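# Place the green block in the blue tray

## Task

Get the green block into the blue tray. The robot must finish upright, neither toppled nor left leaning, and nothing may be knocked out of or carried out of the work area.

## Robot and tools

ROBOT. A Rainbow Robotics RB-Y1: a base on two drive wheels with two rear casters, a folding leg and torso, a pan/tilt head and two 7-joint arms, each ending in a two-pad gripper. The base is 0.58 m wide, sticks out 0.10 m in front of the wheel axle and 0.57 m behind it, and sweeps a 0.58 m radius when it turns on the spot. It cannot move sideways. Each wrist carries a camera case that juts to one side and can strike things. Cameras: head_camera (896x504 px), left_wrist_camera and right_wrist_camera (644x364 px).

FRAMES. All positions are in metres. The base frame sits on the floor midway between the drive wheels: x forward, y left, z up. left_hand and right_hand are printed in this frame. Each is the point between the finger pads, 0.03 m back from the tips. The fingers point along the hand's -z and close along its x. chest is a spine point 0.08 m below the shoulders. base_odometry is given in the frame the base had at the scene's start, from wheel counts only, so slips distort it. Its heading is in rad, with left positive.

move. All keys are optional. A call with no action just reports the state and the images.
- base: one object {"x_m_s", "turn_rad_s", "for_s"}. These are velocities applied from wherever the robot is, not a place to go. x_m_s is forward speed in m/s (negative drives backward): 0, or a magnitude from 0.005 to 1.5. turn_rad_s is the turn rate, positive to the left: 0, or a magnitude from 0.02 to 1.509. for_s is how long to send them, 0.1 to 5 s. A key you omit counts as 0. The base accelerates at about 0.4 m/s² (0.5 rad/s² when turning), so the distance covered is about speed times for_s.
- joints: one object naming any joints. Each value is an absolute target, not an offset. Angles are in rad and grippers in m of opening. Ranges: torso_squat_rad 0 to 1.2; torso_shift_rad -0.3 to 0.6; torso_pitch_rad -0.2 to 1.4 (positive bows forward); torso_yaw_rad -1.5 to 1.5 (left positive; raise both arms out by 0.2 rad or more first). Shoulder pitch ±2.356 (negative swings the arm forward and up). left_shoulder_roll_rad 0 to 3.141 and right_shoulder_roll_rad -3.141 to 0 (both lift the arm outward). Shoulder yaw ±2.094. Elbow -2.617 to 0.01 (negative bends). Forearm roll ±3.141. Wrist pitch -1.57 to 1.919. Hand roll ±2.705. Grippers 0 to 0.1. head_pan_rad ±0.523 (left positive). head_tilt_rad -0.35 to 1.57 (positive looks down). Torso combos must also hold: squat+shift<=1.52; squat-shift+pitch<=1.57; shift+0.5pitch-0.4squat<=0.7; shift+0.3pitch-0.5squat<=0.39. A command that breaks one stops part way as off_target.
- target: one hand only. Give side "left" or "right", then x, y, z as an absolute position of the hand point in the base frame (m, -3 to 3), then quat_wxyz as four numbers w,x,y,z in the same form the hand lines print. This is a true pose. It can be combined only with min_time_s. It is refused while an earlier move is still running. The hand travels on an arc, so split long moves into several shorter ones.
- min_time_s: the shortest duration in s, 0.1 to 8, for the arm, head and torso motions.
- contact_limits: {"left_gripper_m" or "right_gripper_m": mA} from 200 to 672.5. This sets gripper squeeze and stays in force until changed. It starts at 672.5.
- cameras: a list of names, or ["all"], or [] for none.
- blocking: false returns within about 0.5 s while the motion continues.

Other tools: wait {seconds 0 to 10}; stop (brakes every running motion); zoom_image {camera, region [x0,y0,x1,y1] in pixels from the top-left, each side at most 504}; finished_scene {scene: the current scene number}, which ends the scene for good; read_manual returns licence texts only.

GRIPPING. To hold the block, command an opening at least 0.005 m narrower than the block. Afterwards the gripper reporting off_target or done is normal. Open the gripper only once the block rests in the tray, low down, not dropped from a height.

RESULTS. The "move" line reads done, or else the worst status among the motions. Hand status reads reached (within 10 mm and 2°), short (with the remaining error), or refused (with a reason). Joint words you may see:
- off_target: came to rest away from the target and may still be pushing.
- time_out: often means something is blocking.
- contact_stop: torso only.
- limit_stop_at_<name>: a built-in guard, such as own-body proximity.
- not_followed: the arm-collision check blocked the command.
- torque_fault: a 10 s full stop.
- limit_stop_at_motor_heat: a motor overheated.
Base done (sent for a of b s) means only that the velocity was sent, not that the base actually moved. on_its_own lists actions the robot took by itself. wheel_motors_off=1 means the wheels are unpowered. lidar_m gives 12 ranges in 30° sectors, counted counter-clockwise from straight ahead, at 0.23 m height; "-" means nothing seen. motor_effort is in % of maximum, with the peak in brackets; a wheel at rest reading above 30 suggests it is pushing on something. The result also includes joint torques, external torques and wrist force/torque, all noisy and offset. If a move is refused or an unrequested stop occurs, the later move, wait and finished_scene calls in that reply are skipped.

AVOID. Tipping over: bending or rising fast with the arms stretched forward or loaded, braking hard from a fast drive, or driving into furniture or walls. Also avoid catching the upper body under table edges while the wheels keep pushing, the arms striking or pressing on each other, pressing hard enough to cause torque faults, long stretched-out holds that heat the motors, and knocking the block or tray away. Thinking time passes while the robot keeps executing.

Each tool is called after "Call:" as name(argument=value, ...) on one line, values as JSON.

## Session

Call:
move()

Scene clock: 0.00 s.
Joint torques (N m): no reading
External joint torques (N m): no reading
Wrist force (N): no reading
Wrist torque (N m): no reading
Wrist force, peak (N): no reading
base_odometry: x=+0.000 y=+0.000 heading=+0.000
lidar_m: 2.67 1.84 1.69 1.75 2.49 2.30 2.32 2.71 2.51 2.15 3.08 2.80
base_status: not commanded
joint_positions: torso_squat_rad=+0.350 torso_shift_rad=+0.000 torso_pitch_rad=+0.000 torso_yaw_rad=+0.000 left_shoulder_pitch_rad=+0.020 left_shoulder_roll_rad=+0.004 left_shoulder_yaw_rad=-0.044 left_elbow_rad=-0.246 left_forearm_roll_rad=-0.048 left_wrist_pitch_rad=-0.049 left_hand_roll_rad=-0.025 left_gripper_m=+0.099 right_shoulder_pitch_rad=+0.015 right_shoulder_roll_rad=-0.018 right_shoulder_yaw_rad=+0.001 right_elbow_rad=-0.299 right_forearm_roll_rad=-0.040 right_wrist_pitch_rad=-0.043 right_hand_roll_rad=+0.024 right_gripper_m=+0.101 head_pan_rad=+0.000 head_tilt_rad=+0.400
joint_status: not commanded
wheel_motors_off: 0
motor_effort: left_wheel=+1 right_wheel=+1
chest: x=-0.2280 y=-0.0006 z=+1.2475 quat_wxyz=(+1.000, +0.000, +0.000, +0.000) (m; base frame)
left_hand: x=-0.1119 y=+0.2171 z=+0.5728 quat_wxyz=(+0.989, +0.003, -0.138, -0.055) (m; base frame)
right_hand: x=-0.0842 y=-0.2347 z=+0.5785 quat_wxyz=(+0.986, -0.008, -0.163, -0.009) (m; base frame)
pictures: head_camera, left_wrist_camera, right_wrist_camera

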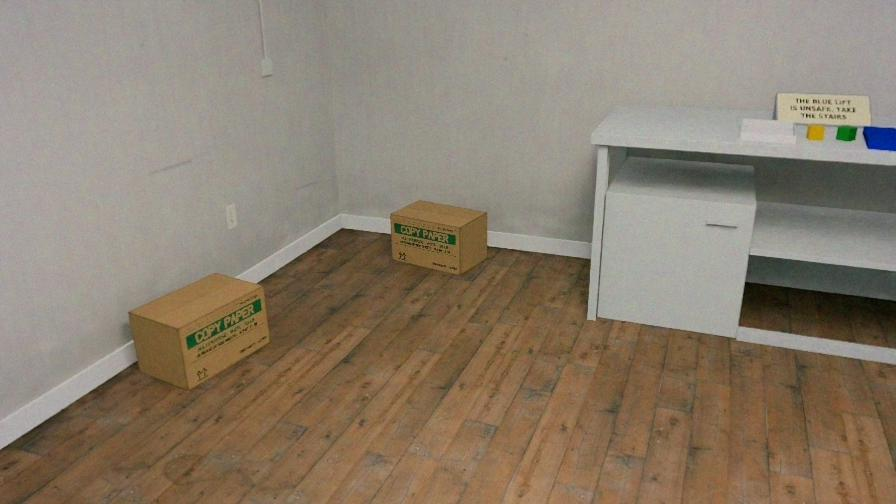

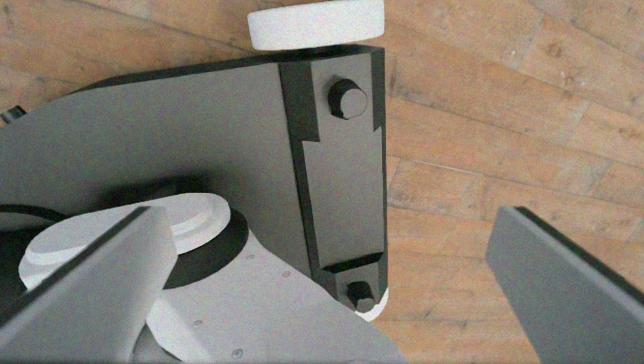

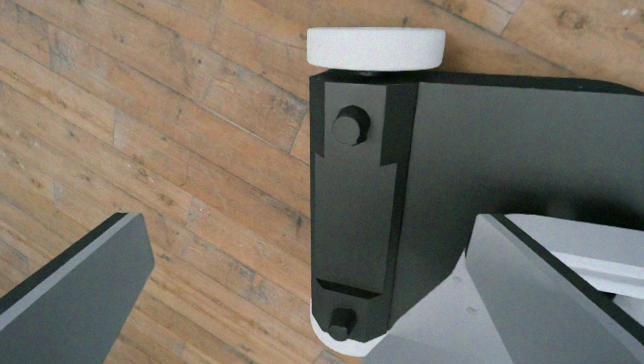

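Call:
move(joints={"head_pan_rad":-0.45,"head_tilt_rad":0.35}, cameras=["head_camera"])

Call:
zoom_image(camera="head_camera", region=[300, 80, 700, 304])

Scene clock: 1.80 s.
Joint torques (N m): left_arm=[-2.31 -0.49 0.99 -1.25 -0.23 -0.7 0.1] | right_arm=[-2.12 0 -0.29 -1.77 -0.09 -0.81 0.21]
External joint torques (N m): left_arm=[-0.05 -0.6 0.98 0.03 -0.23 -0.09 0.11] | right_arm=[0.73 0.96 -0.22 0.01 -0.15 -0.14 0.2]
Wrist force (N): left_arm=[-1.0 2.0 -7.7] | right_arm=[-1.9 -0.5 -6.6]
Wrist torque (N m): left_arm=[-0.41 0.02 0.08] | right_arm=[0.20 0.13 -0.19]
Wrist force, peak (N): left_arm=[-1.1 2.2 -8.2] | right_arm=[-2.1 -0.5 -7.0]
move: done
base_odometry: x=+0.000 y=+0.000 heading=+0.000
lidar_m: 2.69 1.84 1.70 1.77 2.50 2.28 2.33 2.70 2.52 2.15 3.10 2.80
base_status: not commanded
joint_positions: torso_squat_rad=+0.350 torso_shift_rad=+0.000 torso_pitch_rad=+0.000 torso_yaw_rad=+0.000 left_shoulder_pitch_rad=+0.020 left_shoulder_roll_rad=+0.004 left_shoulder_yaw_rad=-0.044 left_elbow_rad=-0.246 left_forearm_roll_rad=-0.048 left_wrist_pitch_rad=-0.049 left_hand_roll_rad=-0.025 left_gripper_m=+0.099 right_shoulder_pitch_rad=+0.015 right_shoulder_roll_rad=-0.018 right_shoulder_yaw_rad=+0.001 right_elbow_rad=-0.299 right_forearm_roll_rad=-0.040 right_wrist_pitch_rad=-0.043 right_hand_roll_rad=+0.024 right_gripper_m=+0.101 head_pan_rad=-0.450 head_tilt_rad=+0.350
joint_status: all done
wheel_motors_off: 0
motor_effort: left_wheel=+1(1) right_wheel=+1(2)
chest: x=-0.2280 y=-0.0006 z=+1.2475 quat_wxyz=(+1.000, +0.000, +0.000, +0.000) (m; base frame)
left_hand: x=-0.1119 y=+0.2171 z=+0.5728 quat_wxyz=(+0.989, +0.003, -0.138, -0.055) (m; base frame)
right_hand: x=-0.0842 y=-0.2347 z=+0.5785 quat_wxyz=(+0.986, -0.008, -0.163, -0.009) (m; base frame)
pictures: head_camera

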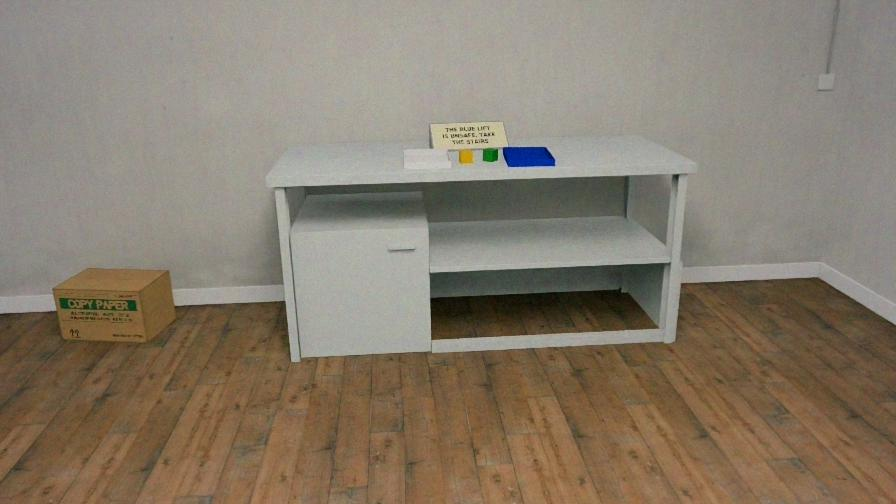

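Scaled by 1.260 from the camera's 896x504 image, which has a finer 1280x720 frame.

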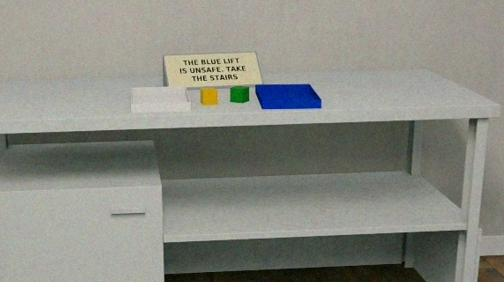

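Call:
move(base={"turn_rad_s":-0.5,"for_s":1.083}, joints={"head_pan_rad":0.1,"head_tilt_rad":0.6})

Call:
move(base={"x_m_s":0.6,"for_s":2.75}, cameras=["head_camera"])

Scene clock: 5.03 s.
Joint torques (N m): left_arm=[-2.15 -0.7 1.05 -1.23 -0.12 -0.71 0.05] | right_arm=[-2 -0.03 -0.17 -1.48 0.16 -0.71 0.27]
External joint torques (N m): left_arm=[0.11 -0.81 1.04 0.05 -0.13 -0.11 0.06] | right_arm=[0.85 0.93 -0.1 0.29 0.09 -0.04 0.25]
Wrist force (N): left_arm=[-1.1 1.5 -8.2] | right_arm=[-2.0 -0.5 -6.8]
Wrist torque (N m): left_arm=[-0.36 0.01 0.08] | right_arm=[0.19 0.11 -0.19]
Wrist force, peak (N): left_arm=[-0.6 2.2 -8.2] | right_arm=[-2.3 -0.4 -7.0]
move: done
base_odometry: x=+0.000 y=+0.000 heading=-0.533
lidar_m: 2.80 2.81 1.86 1.70 1.77 2.49 2.29 2.33 2.75 2.51 2.16 3.08
base_status: done (sent for 1.07 of 1.07 s)
joint_positions: torso_squat_rad=+0.350 torso_shift_rad=+0.000 torso_pitch_rad=+0.000 torso_yaw_rad=+0.000 left_shoulder_pitch_rad=+0.020 left_shoulder_roll_rad=+0.004 left_shoulder_yaw_rad=-0.044 left_elbow_rad=-0.246 left_forearm_roll_rad=-0.048 left_wrist_pitch_rad=-0.049 left_hand_roll_rad=-0.025 left_gripper_m=+0.099 right_shoulder_pitch_rad=+0.015 right_shoulder_roll_rad=-0.018 right_shoulder_yaw_rad=+0.001 right_elbow_rad=-0.299 right_forearm_roll_rad=-0.040 right_wrist_pitch_rad=-0.043 right_hand_roll_rad=+0.024 right_gripper_m=+0.101 head_pan_rad=+0.100 head_tilt_rad=+0.600
joint_status: all done
wheel_motors_off: 0
motor_effort: left_wheel=+4(25) right_wheel=+1(19)
chest: x=-0.2280 y=-0.0006 z=+1.2475 quat_wxyz=(+1.000, +0.000, +0.000, +0.000) (m; base frame)
left_hand: x=-0.1119 y=+0.2171 z=+0.5728 quat_wxyz=(+0.989, +0.003, -0.138, -0.055) (m; base frame)
right_hand: x=-0.0842 y=-0.2347 z=+0.5785 quat_wxyz=(+0.986, -0.008, -0.163, -0.009) (m; base frame)
pictures: none

Scene clock: 9.53 s.
Joint torques (N m): left_arm=[-1.88 -0.91 0.82 -1.13 -0.17 -0.66 0.09] | right_arm=[-1.72 -0.07 -0.19 -1.62 -0.07 -0.87 0.26]
External joint torques (N m): left_arm=[0.38 -1.01 0.8 0.15 -0.18 -0.06 0.1] | right_arm=[1.12 0.89 -0.12 0.15 -0.14 -0.2 0.24]
Wrist force (N): left_arm=[-0.9 1.8 -8.0] | right_arm=[-2.2 -0.4 -6.7]
Wrist torque (N m): left_arm=[-0.39 0.03 0.06] | right_arm=[0.20 0.09 -0.18]
Wrist force, peak (N): left_arm=[-0.5 1.7 -8.4] | right_arm=[-1.8 -0.3 -7.0]
move: done
base_odometry: x=+1.429 y=-0.844 heading=-0.533
lidar_m: 1.16 1.18 1.96 1.91 2.09 2.42 3.94 3.82 2.10 2.22 2.32 1.60
base_status: done (sent for 2.77 of 2.77 s)
joint_positions: torso_squat_rad=+0.350 torso_shift_rad=+0.000 torso_pitch_rad=+0.000 torso_yaw_rad=+0.000 left_shoulder_pitch_rad=+0.020 left_shoulder_roll_rad=+0.004 left_shoulder_yaw_rad=-0.044 left_elbow_rad=-0.246 left_forearm_roll_rad=-0.048 left_wrist_pitch_rad=-0.049 left_hand_roll_rad=-0.025 left_gripper_m=+0.099 right_shoulder_pitch_rad=+0.014 right_shoulder_roll_rad=-0.018 right_shoulder_yaw_rad=+0.001 right_elbow_rad=-0.299 right_forearm_roll_rad=-0.040 right_wrist_pitch_rad=-0.043 right_hand_roll_rad=+0.024 right_gripper_m=+0.101 head_pan_rad=+0.100 head_tilt_rad=+0.600
joint_status: not commanded
wheel_motors_off: 0
motor_effort: left_wheel=-3(33) right_wheel=+3(32)
chest: x=-0.2280 y=-0.0006 z=+1.2475 quat_wxyz=(+1.000, +0.000, +0.000, +0.000) (m; base frame)
left_hand: x=-0.1118 y=+0.2171 z=+0.5728 quat_wxyz=(+0.989, +0.003, -0.138, -0.055) (m; base frame)
right_hand: x=-0.0841 y=-0.2347 z=+0.5786 quat_wxyz=(+0.986, -0.008, -0.164, -0.009) (m; base frame)
pictures: head_camera

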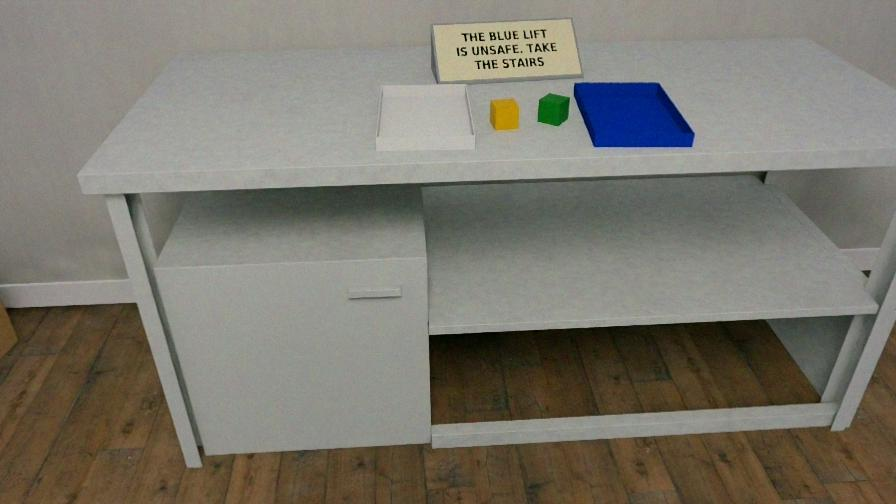

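Call:
move(base={"turn_rad_s":-0.2,"for_s":0.4})

Call:
move(base={"x_m_s":0.4,"for_s":2.06})

Call:
move(base={"turn_rad_s":0.3,"for_s":0.82}, joints={"head_pan_rad":-0.2,"head_tilt_rad":0.75}, cameras=["head_camera"])

Scene clock: 11.27 s.
Joint torques (N m): left_arm=[-1.74 -0.74 0.76 -1.2 -0.14 -0.69 0.1] | right_arm=[-1.59 -0.14 -0.27 -1.53 -0.04 -0.72 0.32]
External joint torques (N m): left_arm=[0.52 -0.84 0.74 0.07 -0.14 -0.09 0.11] | right_arm=[1.26 0.82 -0.2 0.25 -0.1 -0.05 0.3]
Wrist force (N): left_arm=[-0.8 2.0 -8.1] | right_arm=[-2.1 -0.4 -6.8]
Wrist torque (N m): left_arm=[-0.43 0.06 0.07] | right_arm=[0.20 0.10 -0.18]
Wrist force, peak (N): left_arm=[-1.0 1.6 -8.4] | right_arm=[-1.9 -0.6 -7.0]
move: done
base_odometry: x=+1.430 y=-0.844 heading=-0.613
lidar_m: 1.18 1.17 1.96 1.91 2.08 2.41 3.95 3.96 2.16 2.10 2.30 1.59
base_status: done (sent for 0.4 of 0.4 s)
joint_positions: torso_squat_rad=+0.350 torso_shift_rad=+0.000 torso_pitch_rad=+0.000 torso_yaw_rad=+0.000 left_shoulder_pitch_rad=+0.020 left_shoulder_roll_rad=+0.004 left_shoulder_yaw_rad=-0.044 left_elbow_rad=-0.246 left_forearm_roll_rad=-0.048 left_wrist_pitch_rad=-0.049 left_hand_roll_rad=-0.025 left_gripper_m=+0.099 right_shoulder_pitch_rad=+0.014 right_shoulder_roll_rad=-0.018 right_shoulder_yaw_rad=+0.001 right_elbow_rad=-0.299 right_forearm_roll_rad=-0.040 right_wrist_pitch_rad=-0.043 right_hand_roll_rad=+0.024 right_gripper_m=+0.101 head_pan_rad=+0.100 head_tilt_rad=+0.600
joint_status: not commanded
wheel_motors_off: 0
motor_effort: left_wheel=+0(27) right_wheel=-6(27)
chest: x=-0.2280 y=-0.0006 z=+1.2475 quat_wxyz=(+1.000, +0.000, +0.000, +0.000) (m; base frame)
left_hand: x=-0.1118 y=+0.2171 z=+0.5728 quat_wxyz=(+0.989, +0.003, -0.138, -0.055) (m; base frame)
right_hand: x=-0.0841 y=-0.2347 z=+0.5786 quat_wxyz=(+0.986, -0.008, -0.164, -0.009) (m; base frame)
pictures: none

Scene clock: 14.87 s.
Joint torques (N m): left_arm=[-1.67 -0.59 0.56 -1.2 -0.21 -0.71 0.16] | right_arm=[-2.18 -0.19 -0.2 -1.74 0.09 -0.75 0.31]
External joint torques (N m): left_arm=[0.59 -0.7 0.54 0.08 -0.22 -0.1 0.18] | right_arm=[0.66 0.77 -0.14 0.03 0.03 -0.08 0.29]
Wrist force (N): left_arm=[-1.0 2.2 -8.1] | right_arm=[-2.0 -0.5 -6.7]
Wrist torque (N m): left_arm=[-0.44 0.06 0.07] | right_arm=[0.21 0.13 -0.19]
Wrist force, peak (N): left_arm=[-1.2 2.3 -8.2] | right_arm=[-2.0 -0.6 -7.0]
move: done
base_odometry: x=+2.106 y=-1.320 heading=-0.613
lidar_m: 1.00 0.39 0.41 0.82 2.06 2.67 4.76 3.95 2.37 2.13 0.99 1.14
base_status: done (sent for 2.07 of 2.07 s)
joint_positions: torso_squat_rad=+0.350 torso_shift_rad=+0.000 torso_pitch_rad=+0.000 torso_yaw_rad=+0.000 left_shoulder_pitch_rad=+0.020 left_shoulder_roll_rad=+0.004 left_shoulder_yaw_rad=-0.044 left_elbow_rad=-0.246 left_forearm_roll_rad=-0.048 left_wrist_pitch_rad=-0.049 left_hand_roll_rad=-0.025 left_gripper_m=+0.099 right_shoulder_pitch_rad=+0.015 right_shoulder_roll_rad=-0.018 right_shoulder_yaw_rad=+0.001 right_elbow_rad=-0.299 right_forearm_roll_rad=-0.040 right_wrist_pitch_rad=-0.043 right_hand_roll_rad=+0.024 right_gripper_m=+0.101 head_pan_rad=+0.100 head_tilt_rad=+0.600
joint_status: not commanded
wheel_motors_off: 0
motor_effort: left_wheel=-4(24) right_wheel=+3(27)
chest: x=-0.2280 y=-0.0006 z=+1.2475 quat_wxyz=(+1.000, +0.000, +0.000, +0.000) (m; base frame)
left_hand: x=-0.1119 y=+0.2171 z=+0.5728 quat_wxyz=(+0.989, +0.003, -0.138, -0.055) (m; base frame)
right_hand: x=-0.0841 y=-0.2347 z=+0.5785 quat_wxyz=(+0.986, -0.008, -0.163, -0.009) (m; base frame)
pictures: none

Scene clock: 16.67 s.
Joint torques (N m): left_arm=[-1.87 -0.41 0.75 -1.21 -0.13 -0.73 -0.04] | right_arm=[-1.77 -0.06 0.32 -1.62 -0.03 -0.75 0.28]
External joint torques (N m): left_arm=[0.39 -0.53 0.74 0.07 -0.14 -0.13 -0.03] | right_arm=[1.07 0.9 0.38 0.16 -0.1 -0.08 0.26]
Wrist force (N): left_arm=[-1.2 2.0 -7.7] | right_arm=[-2.0 -0.4 -6.7]
Wrist torque (N m): left_arm=[-0.41 0.00 0.08] | right_arm=[0.21 0.12 -0.19]
Wrist force, peak (N): left_arm=[-0.8 1.9 -8.3] | right_arm=[-2.0 -0.5 -7.0]
move: done
base_odometry: x=+2.106 y=-1.320 heading=-0.364
lidar_m: 0.53 0.39 0.55 2.05 2.19 3.09 4.74 2.39 2.19 2.13 0.98 1.04
base_status: done (sent for 0.83 of 0.83 s)
joint_positions: torso_squat_rad=+0.350 torso_shift_rad=+0.000 torso_pitch_rad=+0.000 torso_yaw_rad=+0.000 left_shoulder_pitch_rad=+0.020 left_shoulder_roll_rad=+0.004 left_shoulder_yaw_rad=-0.044 left_elbow_rad=-0.246 left_forearm_roll_rad=-0.048 left_wrist_pitch_rad=-0.049 left_hand_roll_rad=-0.025 left_gripper_m=+0.099 right_shoulder_pitch_rad=+0.015 right_shoulder_roll_rad=-0.018 right_shoulder_yaw_rad=+0.001 right_elbow_rad=-0.299 right_forearm_roll_rad=-0.040 right_wrist_pitch_rad=-0.043 right_hand_roll_rad=+0.024 right_gripper_m=+0.101 head_pan_rad=-0.200 head_tilt_rad=+0.750
joint_status: all done
wheel_motors_off: 0
motor_effort: left_wheel=-1(25) right_wheel=+0(22)
chest: x=-0.2280 y=-0.0006 z=+1.2475 quat_wxyz=(+1.000, +0.000, +0.000, +0.000) (m; base frame)
left_hand: x=-0.1118 y=+0.2171 z=+0.5729 quat_wxyz=(+0.989, +0.003, -0.138, -0.055) (m; base frame)
right_hand: x=-0.0841 y=-0.2347 z=+0.5785 quat_wxyz=(+0.986, -0.008, -0.163, -0.009) (m; base frame)
pictures: head_camera

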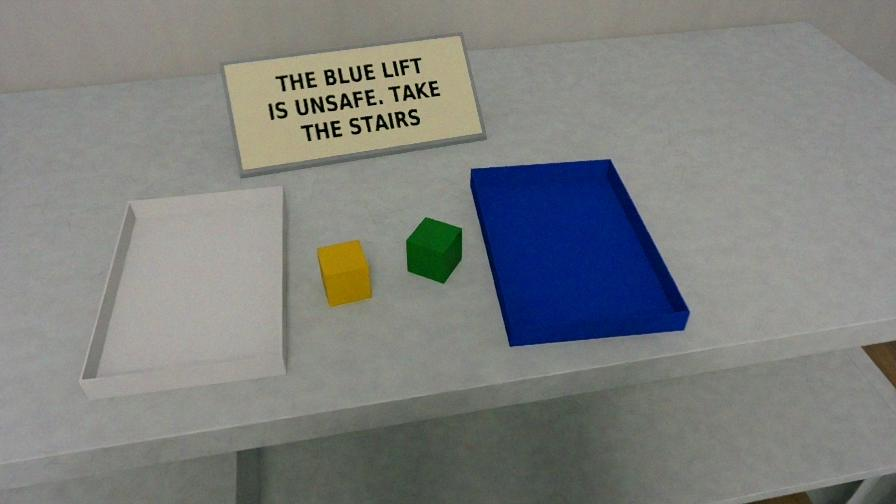

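Call:
move(joints={"right_shoulder_pitch_rad":0.6,"right_shoulder_roll_rad":-0.3,"right_elbow_rad":-2.2,"right_gripper_m":0.085}, min_time_s=1.5)

Call:
move(joints={"torso_pitch_rad":0.6,"torso_shift_rad":0.3,"head_pan_rad":-0.25,"head_tilt_rad":0.5}, min_time_s=3, cameras=["head_camera"])

Scene clock: 19.47 s.
Joint torques (N m): left_arm=[-1.88 -0.48 1.04 -1.34 -0.17 -0.75 0.12] | right_arm=[-0.4 -3.11 -3.36 -9.42 0.12 -1.71 0.49]
External joint torques (N m): left_arm=[0.38 -0.6 1.03 -0.06 -0.18 -0.15 0.13] | right_arm=[0.69 1.23 0.05 0.29 -0.08 0.12 0.44]
Wrist force (N): left_arm=[-0.9 1.7 -8.1] | right_arm=[-5.8 1.1 -0.4]
Wrist torque (N m): left_arm=[-0.36 0.06 0.04] | right_arm=[0.10 -0.10 -0.26]
Wrist force, peak (N): left_arm=[-0.7 2.0 -8.5] | right_arm=[-6.1 0.4 -5.6]
move: done
base_odometry: x=+2.106 y=-1.320 heading=-0.364
lidar_m: 0.51 0.40 0.54 2.07 2.20 3.11 4.75 2.41 2.17 2.11 0.99 1.04
base_status: not commanded
joint_positions: torso_squat_rad=+0.350 torso_shift_rad=+0.000 torso_pitch_rad=+0.000 torso_yaw_rad=+0.000 left_shoulder_pitch_rad=+0.020 left_shoulder_roll_rad=+0.004 left_shoulder_yaw_rad=-0.044 left_elbow_rad=-0.246 left_forearm_roll_rad=-0.048 left_wrist_pitch_rad=-0.049 left_hand_roll_rad=-0.025 left_gripper_m=+0.099 right_shoulder_pitch_rad=+0.600 right_shoulder_roll_rad=-0.300 right_shoulder_yaw_rad=+0.001 right_elbow_rad=-2.200 right_forearm_roll_rad=-0.040 right_wrist_pitch_rad=-0.043 right_hand_roll_rad=+0.024 right_gripper_m=+0.085 head_pan_rad=-0.200 head_tilt_rad=+0.750
joint_status: all done
wheel_motors_off: 0
motor_effort: left_wheel=-2(2) right_wheel=+1(1)
chest: x=-0.2280 y=-0.0006 z=+1.2475 quat_wxyz=(+1.000, +0.000, +0.000, +0.000) (m; base frame)
left_hand: x=-0.1119 y=+0.2171 z=+0.5728 quat_wxyz=(+0.989, +0.003, -0.138, -0.055) (m; base frame)
right_hand: x=+0.1285 y=-0.3065 z=+1.0903 quat_wxyz=(+0.672, -0.109, -0.726, +0.097) (m; base frame)
pictures: none

Scene clock: 31.60 s.
Joint torques (N m): left_arm=[9.82 -0.61 0.91 3.01 -0.14 0.34 0.02] | right_arm=[15.98 -2.73 7.24 14.81 0.13 11.12 -0.02]
External joint torques (N m): left_arm=[0.53 -0.75 0.9 -0.28 -0.13 0.1 0.01] | right_arm=[9.7 1.19 10.6 23.27 -0.04 12.87 -0.07]
External joint torques when the fault began: right_arm=[9.14 0.97 11.94 35.58 -0.07 19.51 -0.18]
Wrist force (N): left_arm=[1.9 2.5 -7.8] | right_arm=[46.1 -17.5 25.9]
Wrist torque (N m): left_arm=[-0.48 0.18 0.07] | right_arm=[-0.20 -0.12 0.24]
Wrist force, peak (N): left_arm=[1.8 2.1 -9.0] | right_arm=[99.1 -31.9 69.6]
move: torque_fault
TORQUE FAULT: right_elbow_rad reached its load limit. The robot stopped for 10 seconds, dropped its targets and accepts commands again. Before the stop ended, the hold on right_elbow_rad was turned back by 0.6 degrees, the way its load pushed it. The stop added 8.9 s to the call.
base_odometry: x=+2.106 y=-1.320 heading=-0.364
lidar_m: 0.51 0.39 0.55 2.06 2.19 3.12 4.75 2.42 2.18 2.12 0.99 1.04
base_status: not commanded
joint_positions: torso_squat_rad=+0.351 torso_shift_rad=+0.230 torso_pitch_rad=+0.460 torso_yaw_rad=-0.002 left_shoulder_pitch_rad=+0.020 left_shoulder_roll_rad=+0.004 left_shoulder_yaw_rad=-0.044 left_elbow_rad=-0.246 left_forearm_roll_rad=-0.048 left_wrist_pitch_rad=-0.049 left_hand_roll_rad=-0.025 left_gripper_m=+0.099 right_shoulder_pitch_rad=+0.597 right_shoulder_roll_rad=-0.300 right_shoulder_yaw_rad=-0.003 right_elbow_rad=-2.221 right_forearm_roll_rad=-0.040 right_wrist_pitch_rad=-0.049 right_hand_roll_rad=+0.024 right_gripper_m=+0.085 head_pan_rad=-0.242 head_tilt_rad=+0.540
joint_status: torso_shift_rad torque_fault (moved +0.230 of +0.300); torso_pitch_rad torque_fault (moved +0.459 of +0.600); head_tilt_rad torque_fault (moved -0.210 of -0.250); the others done
wheel_motors_off: 0
on_its_own: torso_shift_rad is held at +0.231, not at your +0.300, since a torque_fault; torso_pitch_rad is held at +0.462, not at your +0.600, since a torque_fault; right_elbow_rad is held at -2.215, not at your -2.200, since a torque_fault; head_tilt_rad is held at +0.540, not at your +0.500, since a torque_fault
motor_effort: left_wheel=-2(26) right_wheel=+3(17)
chest: x=+0.0591 y=-0.0001 z=+1.1979 quat_wxyz=(+0.974, +0.000, +0.228, -0.001) (m; base frame)
left_hand: x=-0.1358 y=+0.2168 z=+0.5414 quat_wxyz=(+0.994, -0.010, +0.091, -0.055) (m; base frame)
right_hand: x=+0.3148 y=-0.3045 z=+0.9103 quat_wxyz=(+0.811, -0.085, -0.566, +0.121) (m; base frame)
pictures: head_camera

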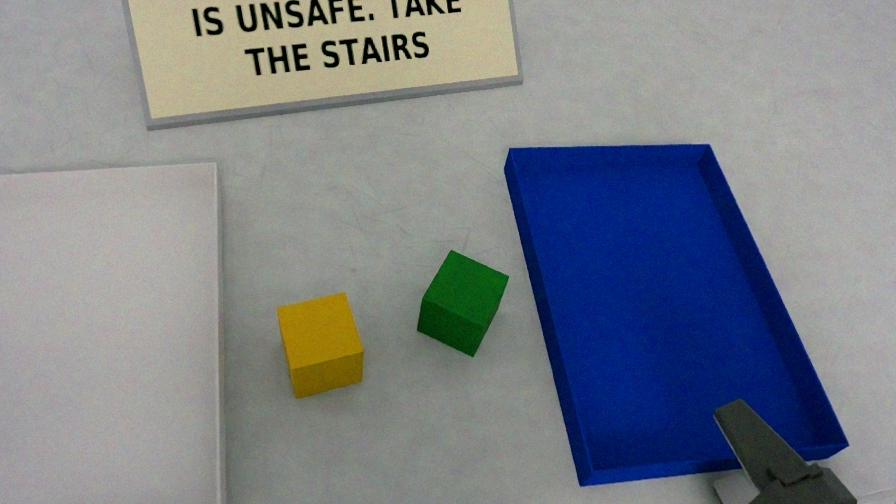

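Call:
move(joints={"right_elbow_rad":-2.55}, min_time_s=1.5, cameras=["head_camera"])

Scene clock: 33.63 s.
Joint torques (N m): left_arm=[10.18 -0.63 1 2.88 -0.05 0.3 0.17] | right_arm=[7.15 -2.28 -1.37 -9.47 -0.08 -1.83 0.14]
External joint torques (N m): left_arm=[0.84 -0.8 0.99 -0.44 -0.04 0.05 0.16] | right_arm=[2 0.89 1.34 0.13 -0.28 0.03 0.09]
Wrist force (N): left_arm=[1.9 1.9 -8.0] | right_arm=[-7.9 2.6 -1.0]
Wrist torque (N m): left_arm=[-0.42 0.20 0.06] | right_arm=[-0.11 -0.32 -0.25]
Wrist force, peak (N): left_arm=[2.0 2.2 -8.4] | right_arm=[46.5 -17.6 26.5]
move: done
base_odometry: x=+2.106 y=-1.320 heading=-0.364
lidar_m: 0.52 0.38 0.55 2.07 2.20 3.10 4.76 2.40 2.18 2.12 0.99 1.04
base_status: not commanded
joint_positions: torso_squat_rad=+0.350 torso_shift_rad=+0.231 torso_pitch_rad=+0.461 torso_yaw_rad=-0.001 left_shoulder_pitch_rad=+0.020 left_shoulder_roll_rad=+0.004 left_shoulder_yaw_rad=-0.044 left_elbow_rad=-0.246 left_forearm_roll_rad=-0.048 left_wrist_pitch_rad=-0.049 left_hand_roll_rad=-0.025 left_gripper_m=+0.099 right_shoulder_pitch_rad=+0.599 right_shoulder_roll_rad=-0.300 right_shoulder_yaw_rad=-0.001 right_elbow_rad=-2.550 right_forearm_roll_rad=-0.040 right_wrist_pitch_rad=-0.046 right_hand_roll_rad=+0.024 right_gripper_m=+0.085 head_pan_rad=-0.242 head_tilt_rad=+0.540
joint_status: all done
wheel_motors_off: 0
on_its_own: torso_shift_rad is held at +0.231, not at your +0.300, since a torque_fault; torso_pitch_rad is held at +0.462, not at your +0.600, since a torque_fault; head_tilt_rad is held at +0.540, not at your +0.500, since a torque_fault
motor_effort: left_wheel=-3(3) right_wheel=+3(4)
chest: x=+0.0602 y=-0.0005 z=+1.1976 quat_wxyz=(+0.974, +0.000, +0.229, +0.000) (m; base frame)
left_hand: x=-0.1359 y=+0.2170 z=+0.5416 quat_wxyz=(+0.994, -0.010, +0.092, -0.055) (m; base frame)
right_hand: x=+0.3562 y=-0.2556 z=+1.0540 quat_wxyz=(+0.710, -0.060, -0.689, +0.134) (m; base frame)
pictures: head_camera

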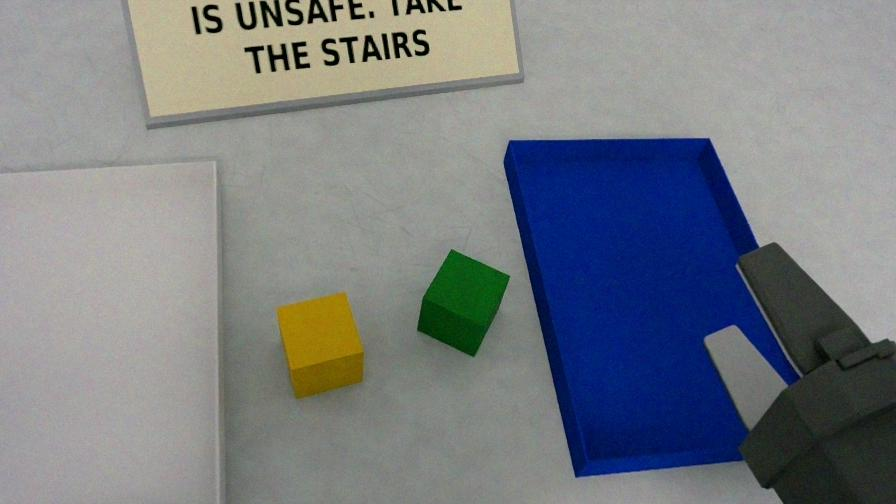

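Call:
move(joints={"torso_pitch_rad":0.6,"torso_shift_rad":0.3,"head_pan_rad":-0.25,"head_tilt_rad":0.5}, min_time_s=1.5, cameras=["head_camera"])

Scene clock: 35.63 s.
Joint torques (N m): left_arm=[13.1 -0.67 0.68 4.14 -0.17 0.43 -0.01] | right_arm=[8.42 -2.03 -1.02 -9.21 0.01 -1.67 0.07]
External joint torques (N m): left_arm=[0.55 -0.85 0.67 -0.47 -0.16 -0.06 -0.03] | right_arm=[1.63 0.89 1.58 0.05 -0.19 0.16 0.02]
Wrist force (N): left_arm=[2.6 2.1 -7.3] | right_arm=[-7.5 2.5 -1.9]
Wrist torque (N m): left_arm=[-0.43 0.22 0.07] | right_arm=[-0.10 -0.28 -0.24]
Wrist force, peak (N): left_arm=[3.1 2.6 -8.1] | right_arm=[-7.9 2.4 -2.0]
move: done
base_odometry: x=+2.106 y=-1.320 heading=-0.364
lidar_m: 0.52 0.39 0.54 2.05 2.19 3.10 4.75 2.39 2.18 2.12 1.00 1.04
base_status: not commanded
joint_positions: torso_squat_rad=+0.350 torso_shift_rad=+0.300 torso_pitch_rad=+0.600 torso_yaw_rad=-0.001 left_shoulder_pitch_rad=+0.020 left_shoulder_roll_rad=+0.004 left_shoulder_yaw_rad=-0.044 left_elbow_rad=-0.246 left_forearm_roll_rad=-0.048 left_wrist_pitch_rad=-0.049 left_hand_roll_rad=-0.025 left_gripper_m=+0.099 right_shoulder_pitch_rad=+0.599 right_shoulder_roll_rad=-0.300 right_shoulder_yaw_rad=-0.001 right_elbow_rad=-2.550 right_forearm_roll_rad=-0.040 right_wrist_pitch_rad=-0.046 right_hand_roll_rad=+0.024 right_gripper_m=+0.085 head_pan_rad=-0.250 head_tilt_rad=+0.500
joint_status: all done
wheel_motors_off: 0
motor_effort: left_wheel=-3(3) right_wheel=+3(3)
chest: x=+0.1411 y=-0.0005 z=+1.1640 quat_wxyz=(+0.955, +0.000, +0.296, +0.000) (m; base frame)
left_hand: x=-0.1439 y=+0.2170 z=+0.5414 quat_wxyz=(+0.985, -0.014, +0.161, -0.054) (m; base frame)
right_hand: x=+0.4144 y=-0.2555 z=+0.9808 quat_wxyz=(+0.756, -0.051, -0.638, +0.137) (m; base frame)
pictures: head_camera

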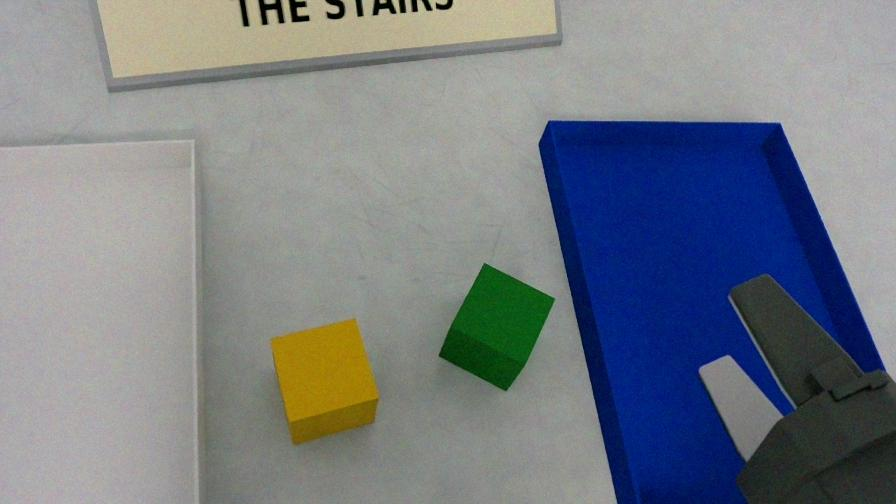

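Call:
move(target={"side":"right","x":0.51,"y":-0.156,"z":1.0,"quat_wxyz":[0.906,0,0,0.423]}, min_time_s=2.5, cameras=["all"])

Scene clock: 46.80 s.
Joint torques (N m): left_arm=[13.12 -0.62 0.8 4.23 -0.22 0.51 0.06] | right_arm=[19.29 -4.2 3.61 13.8 0.26 10.63 0.26]
External joint torques (N m): left_arm=[0.62 -0.79 0.79 -0.36 -0.21 0.02 0.05] | right_arm=[14.19 -0.86 6.04 23.17 0.03 12.41 0.21]
External joint torques when the fault began: right_arm=[12.04 -3.5 17.76 35.28 -2.05 19.75 -1.1]
Wrist force (N): left_arm=[2.6 2.2 -7.9] | right_arm=[40.3 2.6 13.7]
Wrist torque (N m): left_arm=[-0.42 0.23 0.06] | right_arm=[-0.03 -0.80 -0.21]
Wrist force, peak (N): left_arm=[4.5 2.1 -8.2] | right_arm=[69.4 -12.3 38.1]
move: torque_fault
TORQUE FAULT: right_elbow_rad reached its load limit. The robot stopped for 10 seconds, dropped its targets and accepts commands again. Before the stop ended, the hold on right_elbow_rad was turned back by 0.1 degrees, the way its load pushed it. The stop added 9.2 s to the call.
base_odometry: x=+2.106 y=-1.320 heading=-0.364
lidar_m: 0.53 0.40 0.55 2.05 2.19 3.12 4.74 2.41 2.16 2.12 1.00 1.04
base_status: not commanded
joint_positions: torso_squat_rad=+0.351 torso_shift_rad=+0.299 torso_pitch_rad=+0.598 torso_yaw_rad=-0.002 left_shoulder_pitch_rad=+0.020 left_shoulder_roll_rad=+0.004 left_shoulder_yaw_rad=-0.044 left_elbow_rad=-0.246 left_forearm_roll_rad=-0.048 left_wrist_pitch_rad=-0.049 left_hand_roll_rad=-0.025 left_gripper_m=+0.099 right_shoulder_pitch_rad=+0.424 right_shoulder_roll_rad=-0.426 right_shoulder_yaw_rad=+0.102 right_elbow_rad=-2.471 right_forearm_roll_rad=-0.263 right_wrist_pitch_rad=+0.226 right_hand_roll_rad=-0.052 right_gripper_m=+0.085 head_pan_rad=-0.250 head_tilt_rad=+0.500
joint_status: right_shoulder_pitch_rad torque_fault (moved -0.175 of -2.044); right_shoulder_roll_rad torque_fault (moved -0.126 of -0.749); right_shoulder_yaw_rad torque_fault (moved +0.102 of +0.595); right_elbow_rad torque_fault (moved +0.080 of +0.499); right_forearm_roll_rad torque_fault (moved -0.223 of -1.332); right_wrist_pitch_rad torque_fault (moved +0.272 of +1.965); right_hand_roll_rad torque_fault (moved -0.075 of -0.388)
wheel_motors_off: 0
on_its_own: right_shoulder_pitch_rad is held at +0.428, not at your -1.445, since a torque_fault; right_shoulder_roll_rad is held at -0.426, not at your -1.048, since a torque_fault; right_shoulder_yaw_rad is held at +0.103, not at your +0.594, since a torque_fault; right_elbow_rad is held at -2.465, not at your -2.051, since a torque_fault; right_forearm_roll_rad is held at -0.263, not at your -1.372, since a torque_fault; right_wrist_pitch_rad is held at +0.229, not at your +1.919, since a torque_fault; right_hand_roll_rad is held at -0.052, not at your -0.364, since a torque_fault
motor_effort: left_wheel=-2(7) right_wheel=+1(7)
chest: x=+0.1401 y=-0.0003 z=+1.1644 quat_wxyz=(+0.956, +0.000, +0.295, -0.001) (m; base frame)
left_hand: x=-0.1437 y=+0.2169 z=+0.5412 quat_wxyz=(+0.986, -0.014, +0.160, -0.054) (m; base frame)
right_hand: x=+0.4206 y=-0.2077 z=+0.9119 quat_wxyz=(+0.831, +0.099, -0.540, +0.086) (m; base frame)
right_hand_status: short (checked arc, planned for 2.5 s): torque_fault, 136 mm and 75.7 deg off.
pictures: head_camera, left_wrist_camera, right_wrist_camera

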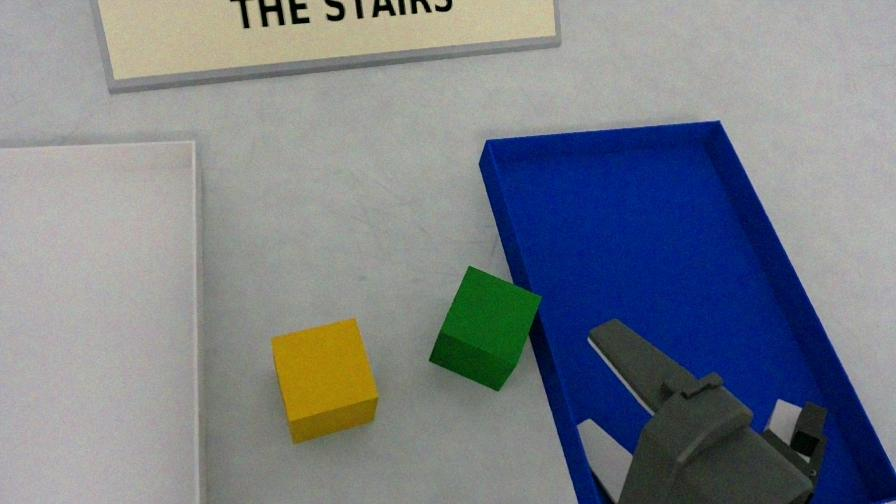

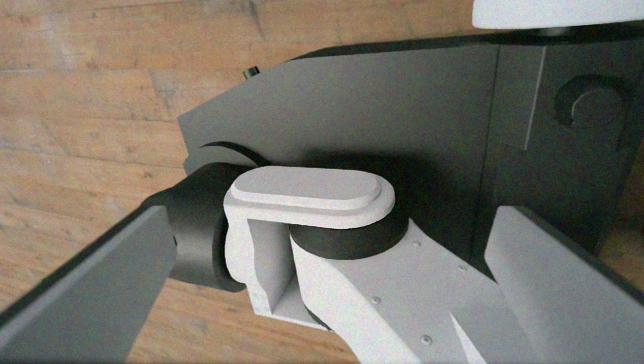

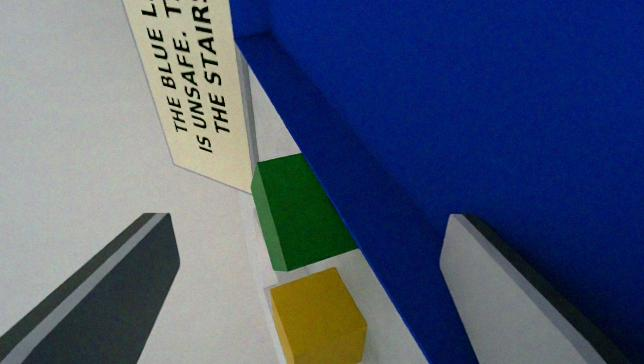

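Call:
move(joints={"right_elbow_rad":-2.6}, min_time_s=1)

Call:
move(joints={"right_shoulder_pitch_rad":-0.5,"right_shoulder_roll_rad":-0.8}, min_time_s=1.5, cameras=["head_camera"])

Scene clock: 48.20 s.
Joint torques (N m): left_arm=[13.4 -0.66 0.62 4.26 -0.15 0.6 0.07] | right_arm=[6.91 -2.97 -0.4 -9.83 0.21 -1.53 0.14]
External joint torques (N m): left_arm=[0.85 -0.84 0.61 -0.34 -0.13 0.11 0.06] | right_arm=[2.08 0.11 1.8 -0.11 -0.02 0.31 0.09]
Wrist force (N): left_arm=[2.6 2.2 -7.9] | right_arm=[-8.0 -1.6 -2.7]
Wrist torque (N m): left_arm=[-0.42 0.22 0.07] | right_arm=[0.28 -0.29 -0.29]
Wrist force, peak (N): left_arm=[3.2 2.4 -8.2] | right_arm=[40.7 2.6 14.3]
move: done
base_odometry: x=+2.106 y=-1.320 heading=-0.364
lidar_m: 0.52 0.39 0.55 2.07 2.19 3.11 4.76 2.40 2.19 2.12 0.99 1.02
base_status: not commanded
joint_positions: torso_squat_rad=+0.350 torso_shift_rad=+0.300 torso_pitch_rad=+0.600 torso_yaw_rad=-0.001 left_shoulder_pitch_rad=+0.020 left_shoulder_roll_rad=+0.004 left_shoulder_yaw_rad=-0.044 left_elbow_rad=-0.246 left_forearm_roll_rad=-0.048 left_wrist_pitch_rad=-0.049 left_hand_roll_rad=-0.025 left_gripper_m=+0.099 right_shoulder_pitch_rad=+0.427 right_shoulder_roll_rad=-0.426 right_shoulder_yaw_rad=+0.103 right_elbow_rad=-2.600 right_forearm_roll_rad=-0.263 right_wrist_pitch_rad=+0.229 right_hand_roll_rad=-0.052 right_gripper_m=+0.085 head_pan_rad=-0.250 head_tilt_rad=+0.500
joint_status: all done
wheel_motors_off: 0
on_its_own: right_shoulder_pitch_rad is held at +0.428, not at your -1.445, since a torque_fault; right_shoulder_roll_rad is held at -0.426, not at your -1.048, since a torque_fault; right_shoulder_yaw_rad is held at +0.103, not at your +0.594, since a torque_fault; right_forearm_roll_rad is held at -0.263, not at your -1.372, since a torque_fault; right_wrist_pitch_rad is held at +0.229, not at your +1.919, since a torque_fault; right_hand_roll_rad is held at -0.052, not at your -0.364, since a torque_fault
motor_effort: left_wheel=-2(3) right_wheel=+1(2)
chest: x=+0.1410 y=-0.0005 z=+1.1640 quat_wxyz=(+0.955, +0.000, +0.295, +0.000) (m; base frame)
left_hand: x=-0.1439 y=+0.2170 z=+0.5414 quat_wxyz=(+0.985, -0.014, +0.161, -0.054) (m; base frame)
right_hand: x=+0.4326 y=-0.1889 z=+0.9680 quat_wxyz=(+0.796, +0.118, -0.586, +0.093) (m; base frame)
pictures: none

Scene clock: 50.00 s.
Joint torques (N m): left_arm=[13.31 -0.59 0.87 4.34 -0.21 0.44 0.05] | right_arm=[-5.65 -5.92 -4.63 -6.37 0.07 -1.38 0.16]
External joint torques (N m): left_arm=[0.76 -0.77 0.86 -0.26 -0.19 -0.06 0.04] | right_arm=[0.92 0.65 0.83 0.03 -0.28 0.12 0.12]
Wrist force (N): left_arm=[3.0 2.2 -8.0] | right_arm=[-7.0 1.2 1.3]
Wrist torque (N m): left_arm=[-0.43 0.27 0.06] | right_arm=[0.10 -0.26 -0.27]
Wrist force, peak (N): left_arm=[2.9 2.4 -8.1] | right_arm=[-8.5 -1.2 -2.0]
move: done
base_odometry: x=+2.106 y=-1.320 heading=-0.364
lidar_m: 0.52 0.38 0.54 2.06 2.18 3.11 4.76 2.39 2.16 2.12 0.97 1.03
base_status: not commanded
joint_positions: torso_squat_rad=+0.350 torso_shift_rad=+0.300 torso_pitch_rad=+0.600 torso_yaw_rad=-0.001 left_shoulder_pitch_rad=+0.020 left_shoulder_roll_rad=+0.004 left_shoulder_yaw_rad=-0.044 left_elbow_rad=-0.246 left_forearm_roll_rad=-0.048 left_wrist_pitch_rad=-0.049 left_hand_roll_rad=-0.025 left_gripper_m=+0.099 right_shoulder_pitch_rad=-0.500 right_shoulder_roll_rad=-0.800 right_shoulder_yaw_rad=+0.103 right_elbow_rad=-2.600 right_forearm_roll_rad=-0.263 right_wrist_pitch_rad=+0.229 right_hand_roll_rad=-0.052 right_gripper_m=+0.085 head_pan_rad=-0.250 head_tilt_rad=+0.500
joint_status: all done
wheel_motors_off: 0
on_its_own: right_shoulder_yaw_rad is held at +0.103, not at your +0.594, since a torque_fault; right_forearm_roll_rad is held at -0.263, not at your -1.372, since a torque_fault; right_wrist_pitch_rad is held at +0.229, not at your +1.919, since a torque_fault; right_hand_roll_rad is held at -0.052, not at your -0.364, since a torque_fault
motor_effort: left_wheel=-2(3) right_wheel=+1(2)
chest: x=+0.1410 y=-0.0005 z=+1.1640 quat_wxyz=(+0.955, +0.000, +0.296, +0.000) (m; base frame)
left_hand: x=-0.1439 y=+0.2170 z=+0.5414 quat_wxyz=(+0.985, -0.014, +0.161, -0.054) (m; base frame)
right_hand: x=+0.5122 y=-0.0652 z=+1.2230 quat_wxyz=(+0.445, +0.139, -0.812, +0.351) (m; base frame)
pictures: head_camera

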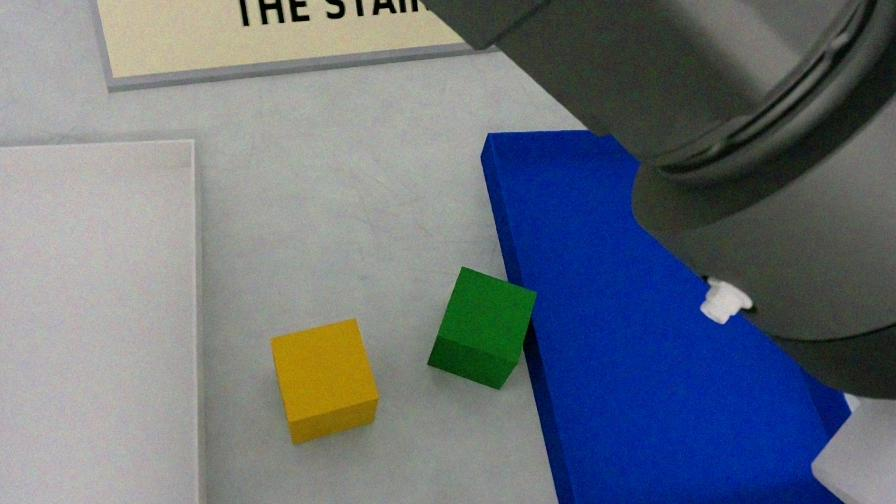

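Call:
move(target={"side":"right","x":0.5,"y":-0.27,"z":1.03,"quat_wxyz":[0.966,0,0,-0.259]}, min_time_s=2.5, cameras=["head_camera","right_wrist_camera"])

Scene clock: 53.40 s.
Joint torques (N m): left_arm=[13.45 -0.64 0.68 4.12 -0.13 0.52 0.09] | right_arm=[-10.46 -5.35 -9.72 3.9 0.11 0.21 0.29]
External joint torques (N m): left_arm=[0.9 -0.82 0.67 -0.49 -0.11 0.03 0.07] | right_arm=[1.54 1.12 -1.89 0.48 -0.07 0.21 0.29]
Wrist force (N): left_arm=[2.6 2.4 -7.6] | right_arm=[-2.5 -1.3 -7.4]
Wrist torque (N m): left_arm=[-0.41 0.22 0.06] | right_arm=[0.27 -0.08 -0.10]
Wrist force, peak (N): left_arm=[3.1 2.7 -8.2] | right_arm=[-7.3 -3.2 -4.5]
move: done
base_odometry: x=+2.106 y=-1.320 heading=-0.364
lidar_m: 0.54 0.39 0.54 2.07 2.20 3.10 4.75 2.40 2.20 2.13 0.99 1.04
base_status: not commanded
joint_positions: torso_squat_rad=+0.350 torso_shift_rad=+0.300 torso_pitch_rad=+0.600 torso_yaw_rad=-0.001 left_shoulder_pitch_rad=+0.020 left_shoulder_roll_rad=+0.004 left_shoulder_yaw_rad=-0.044 left_elbow_rad=-0.246 left_forearm_roll_rad=-0.048 left_wrist_pitch_rad=-0.049 left_hand_roll_rad=-0.025 left_gripper_m=+0.099 right_shoulder_pitch_rad=+0.066 right_shoulder_roll_rad=-2.274 right_shoulder_yaw_rad=-0.538 right_elbow_rad=-2.099 right_forearm_roll_rad=-1.958 right_wrist_pitch_rad=+1.097 right_hand_roll_rad=-1.348 right_gripper_m=+0.085 head_pan_rad=-0.250 head_tilt_rad=+0.500
joint_status: all done
wheel_motors_off: 0
motor_effort: left_wheel=-2(3) right_wheel=+1(2)
chest: x=+0.1410 y=-0.0006 z=+1.1640 quat_wxyz=(+0.955, +0.000, +0.296, +0.000) (m; base frame)
left_hand: x=-0.1439 y=+0.2170 z=+0.5414 quat_wxyz=(+0.985, -0.014, +0.161, -0.054) (m; base frame)
right_hand: x=+0.4999 y=-0.2700 z=+1.0299 quat_wxyz=(+0.966, +0.000, +0.000, -0.259) (m; base frame)
right_hand_status: reached (checked arc, planned for 2.5 s): 0 mm and 0.0 deg off.
pictures: head_camera, right_wrist_camera

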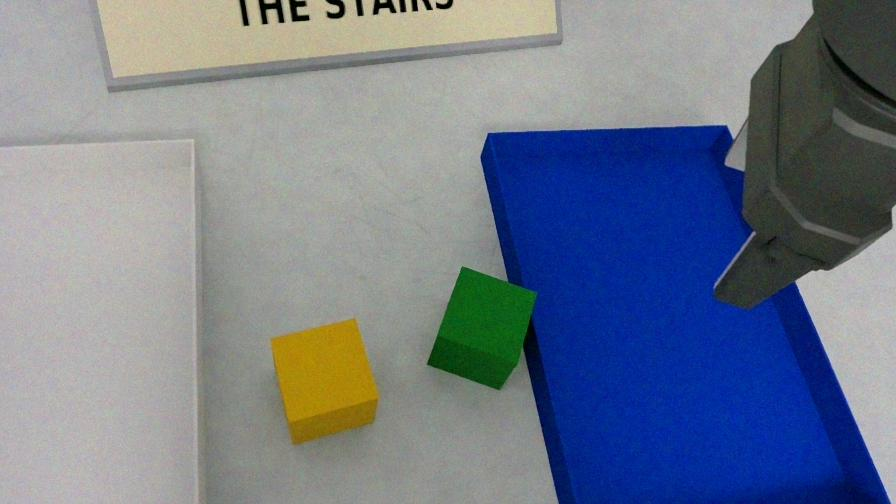

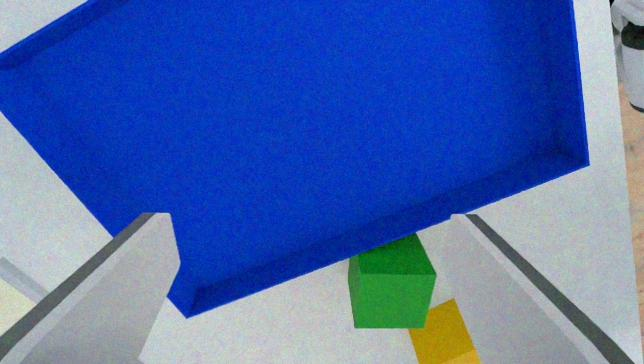

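Call:
zoom_image(camera="right_wrist_camera", region=[300, 180, 560, 364])

Call:
zoom_image(camera="head_camera", region=[400, 240, 600, 400])

Scaled by 1.938 from the camera's 644x364 image, which has a finer 1265x715 frame.

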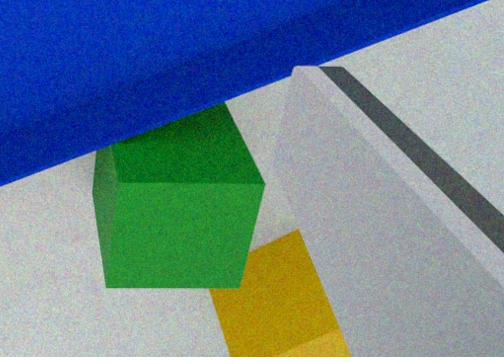

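Scaled by 2.520 from the camera's 896x504 image, which has a finer 1280x720 frame.

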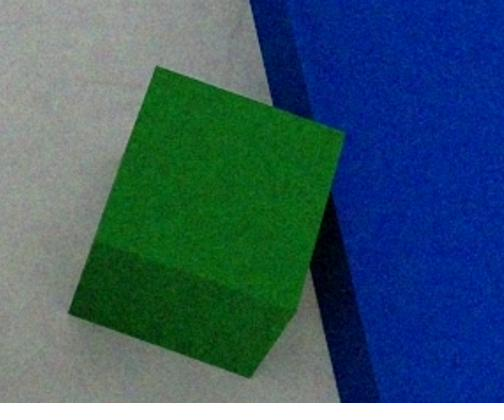

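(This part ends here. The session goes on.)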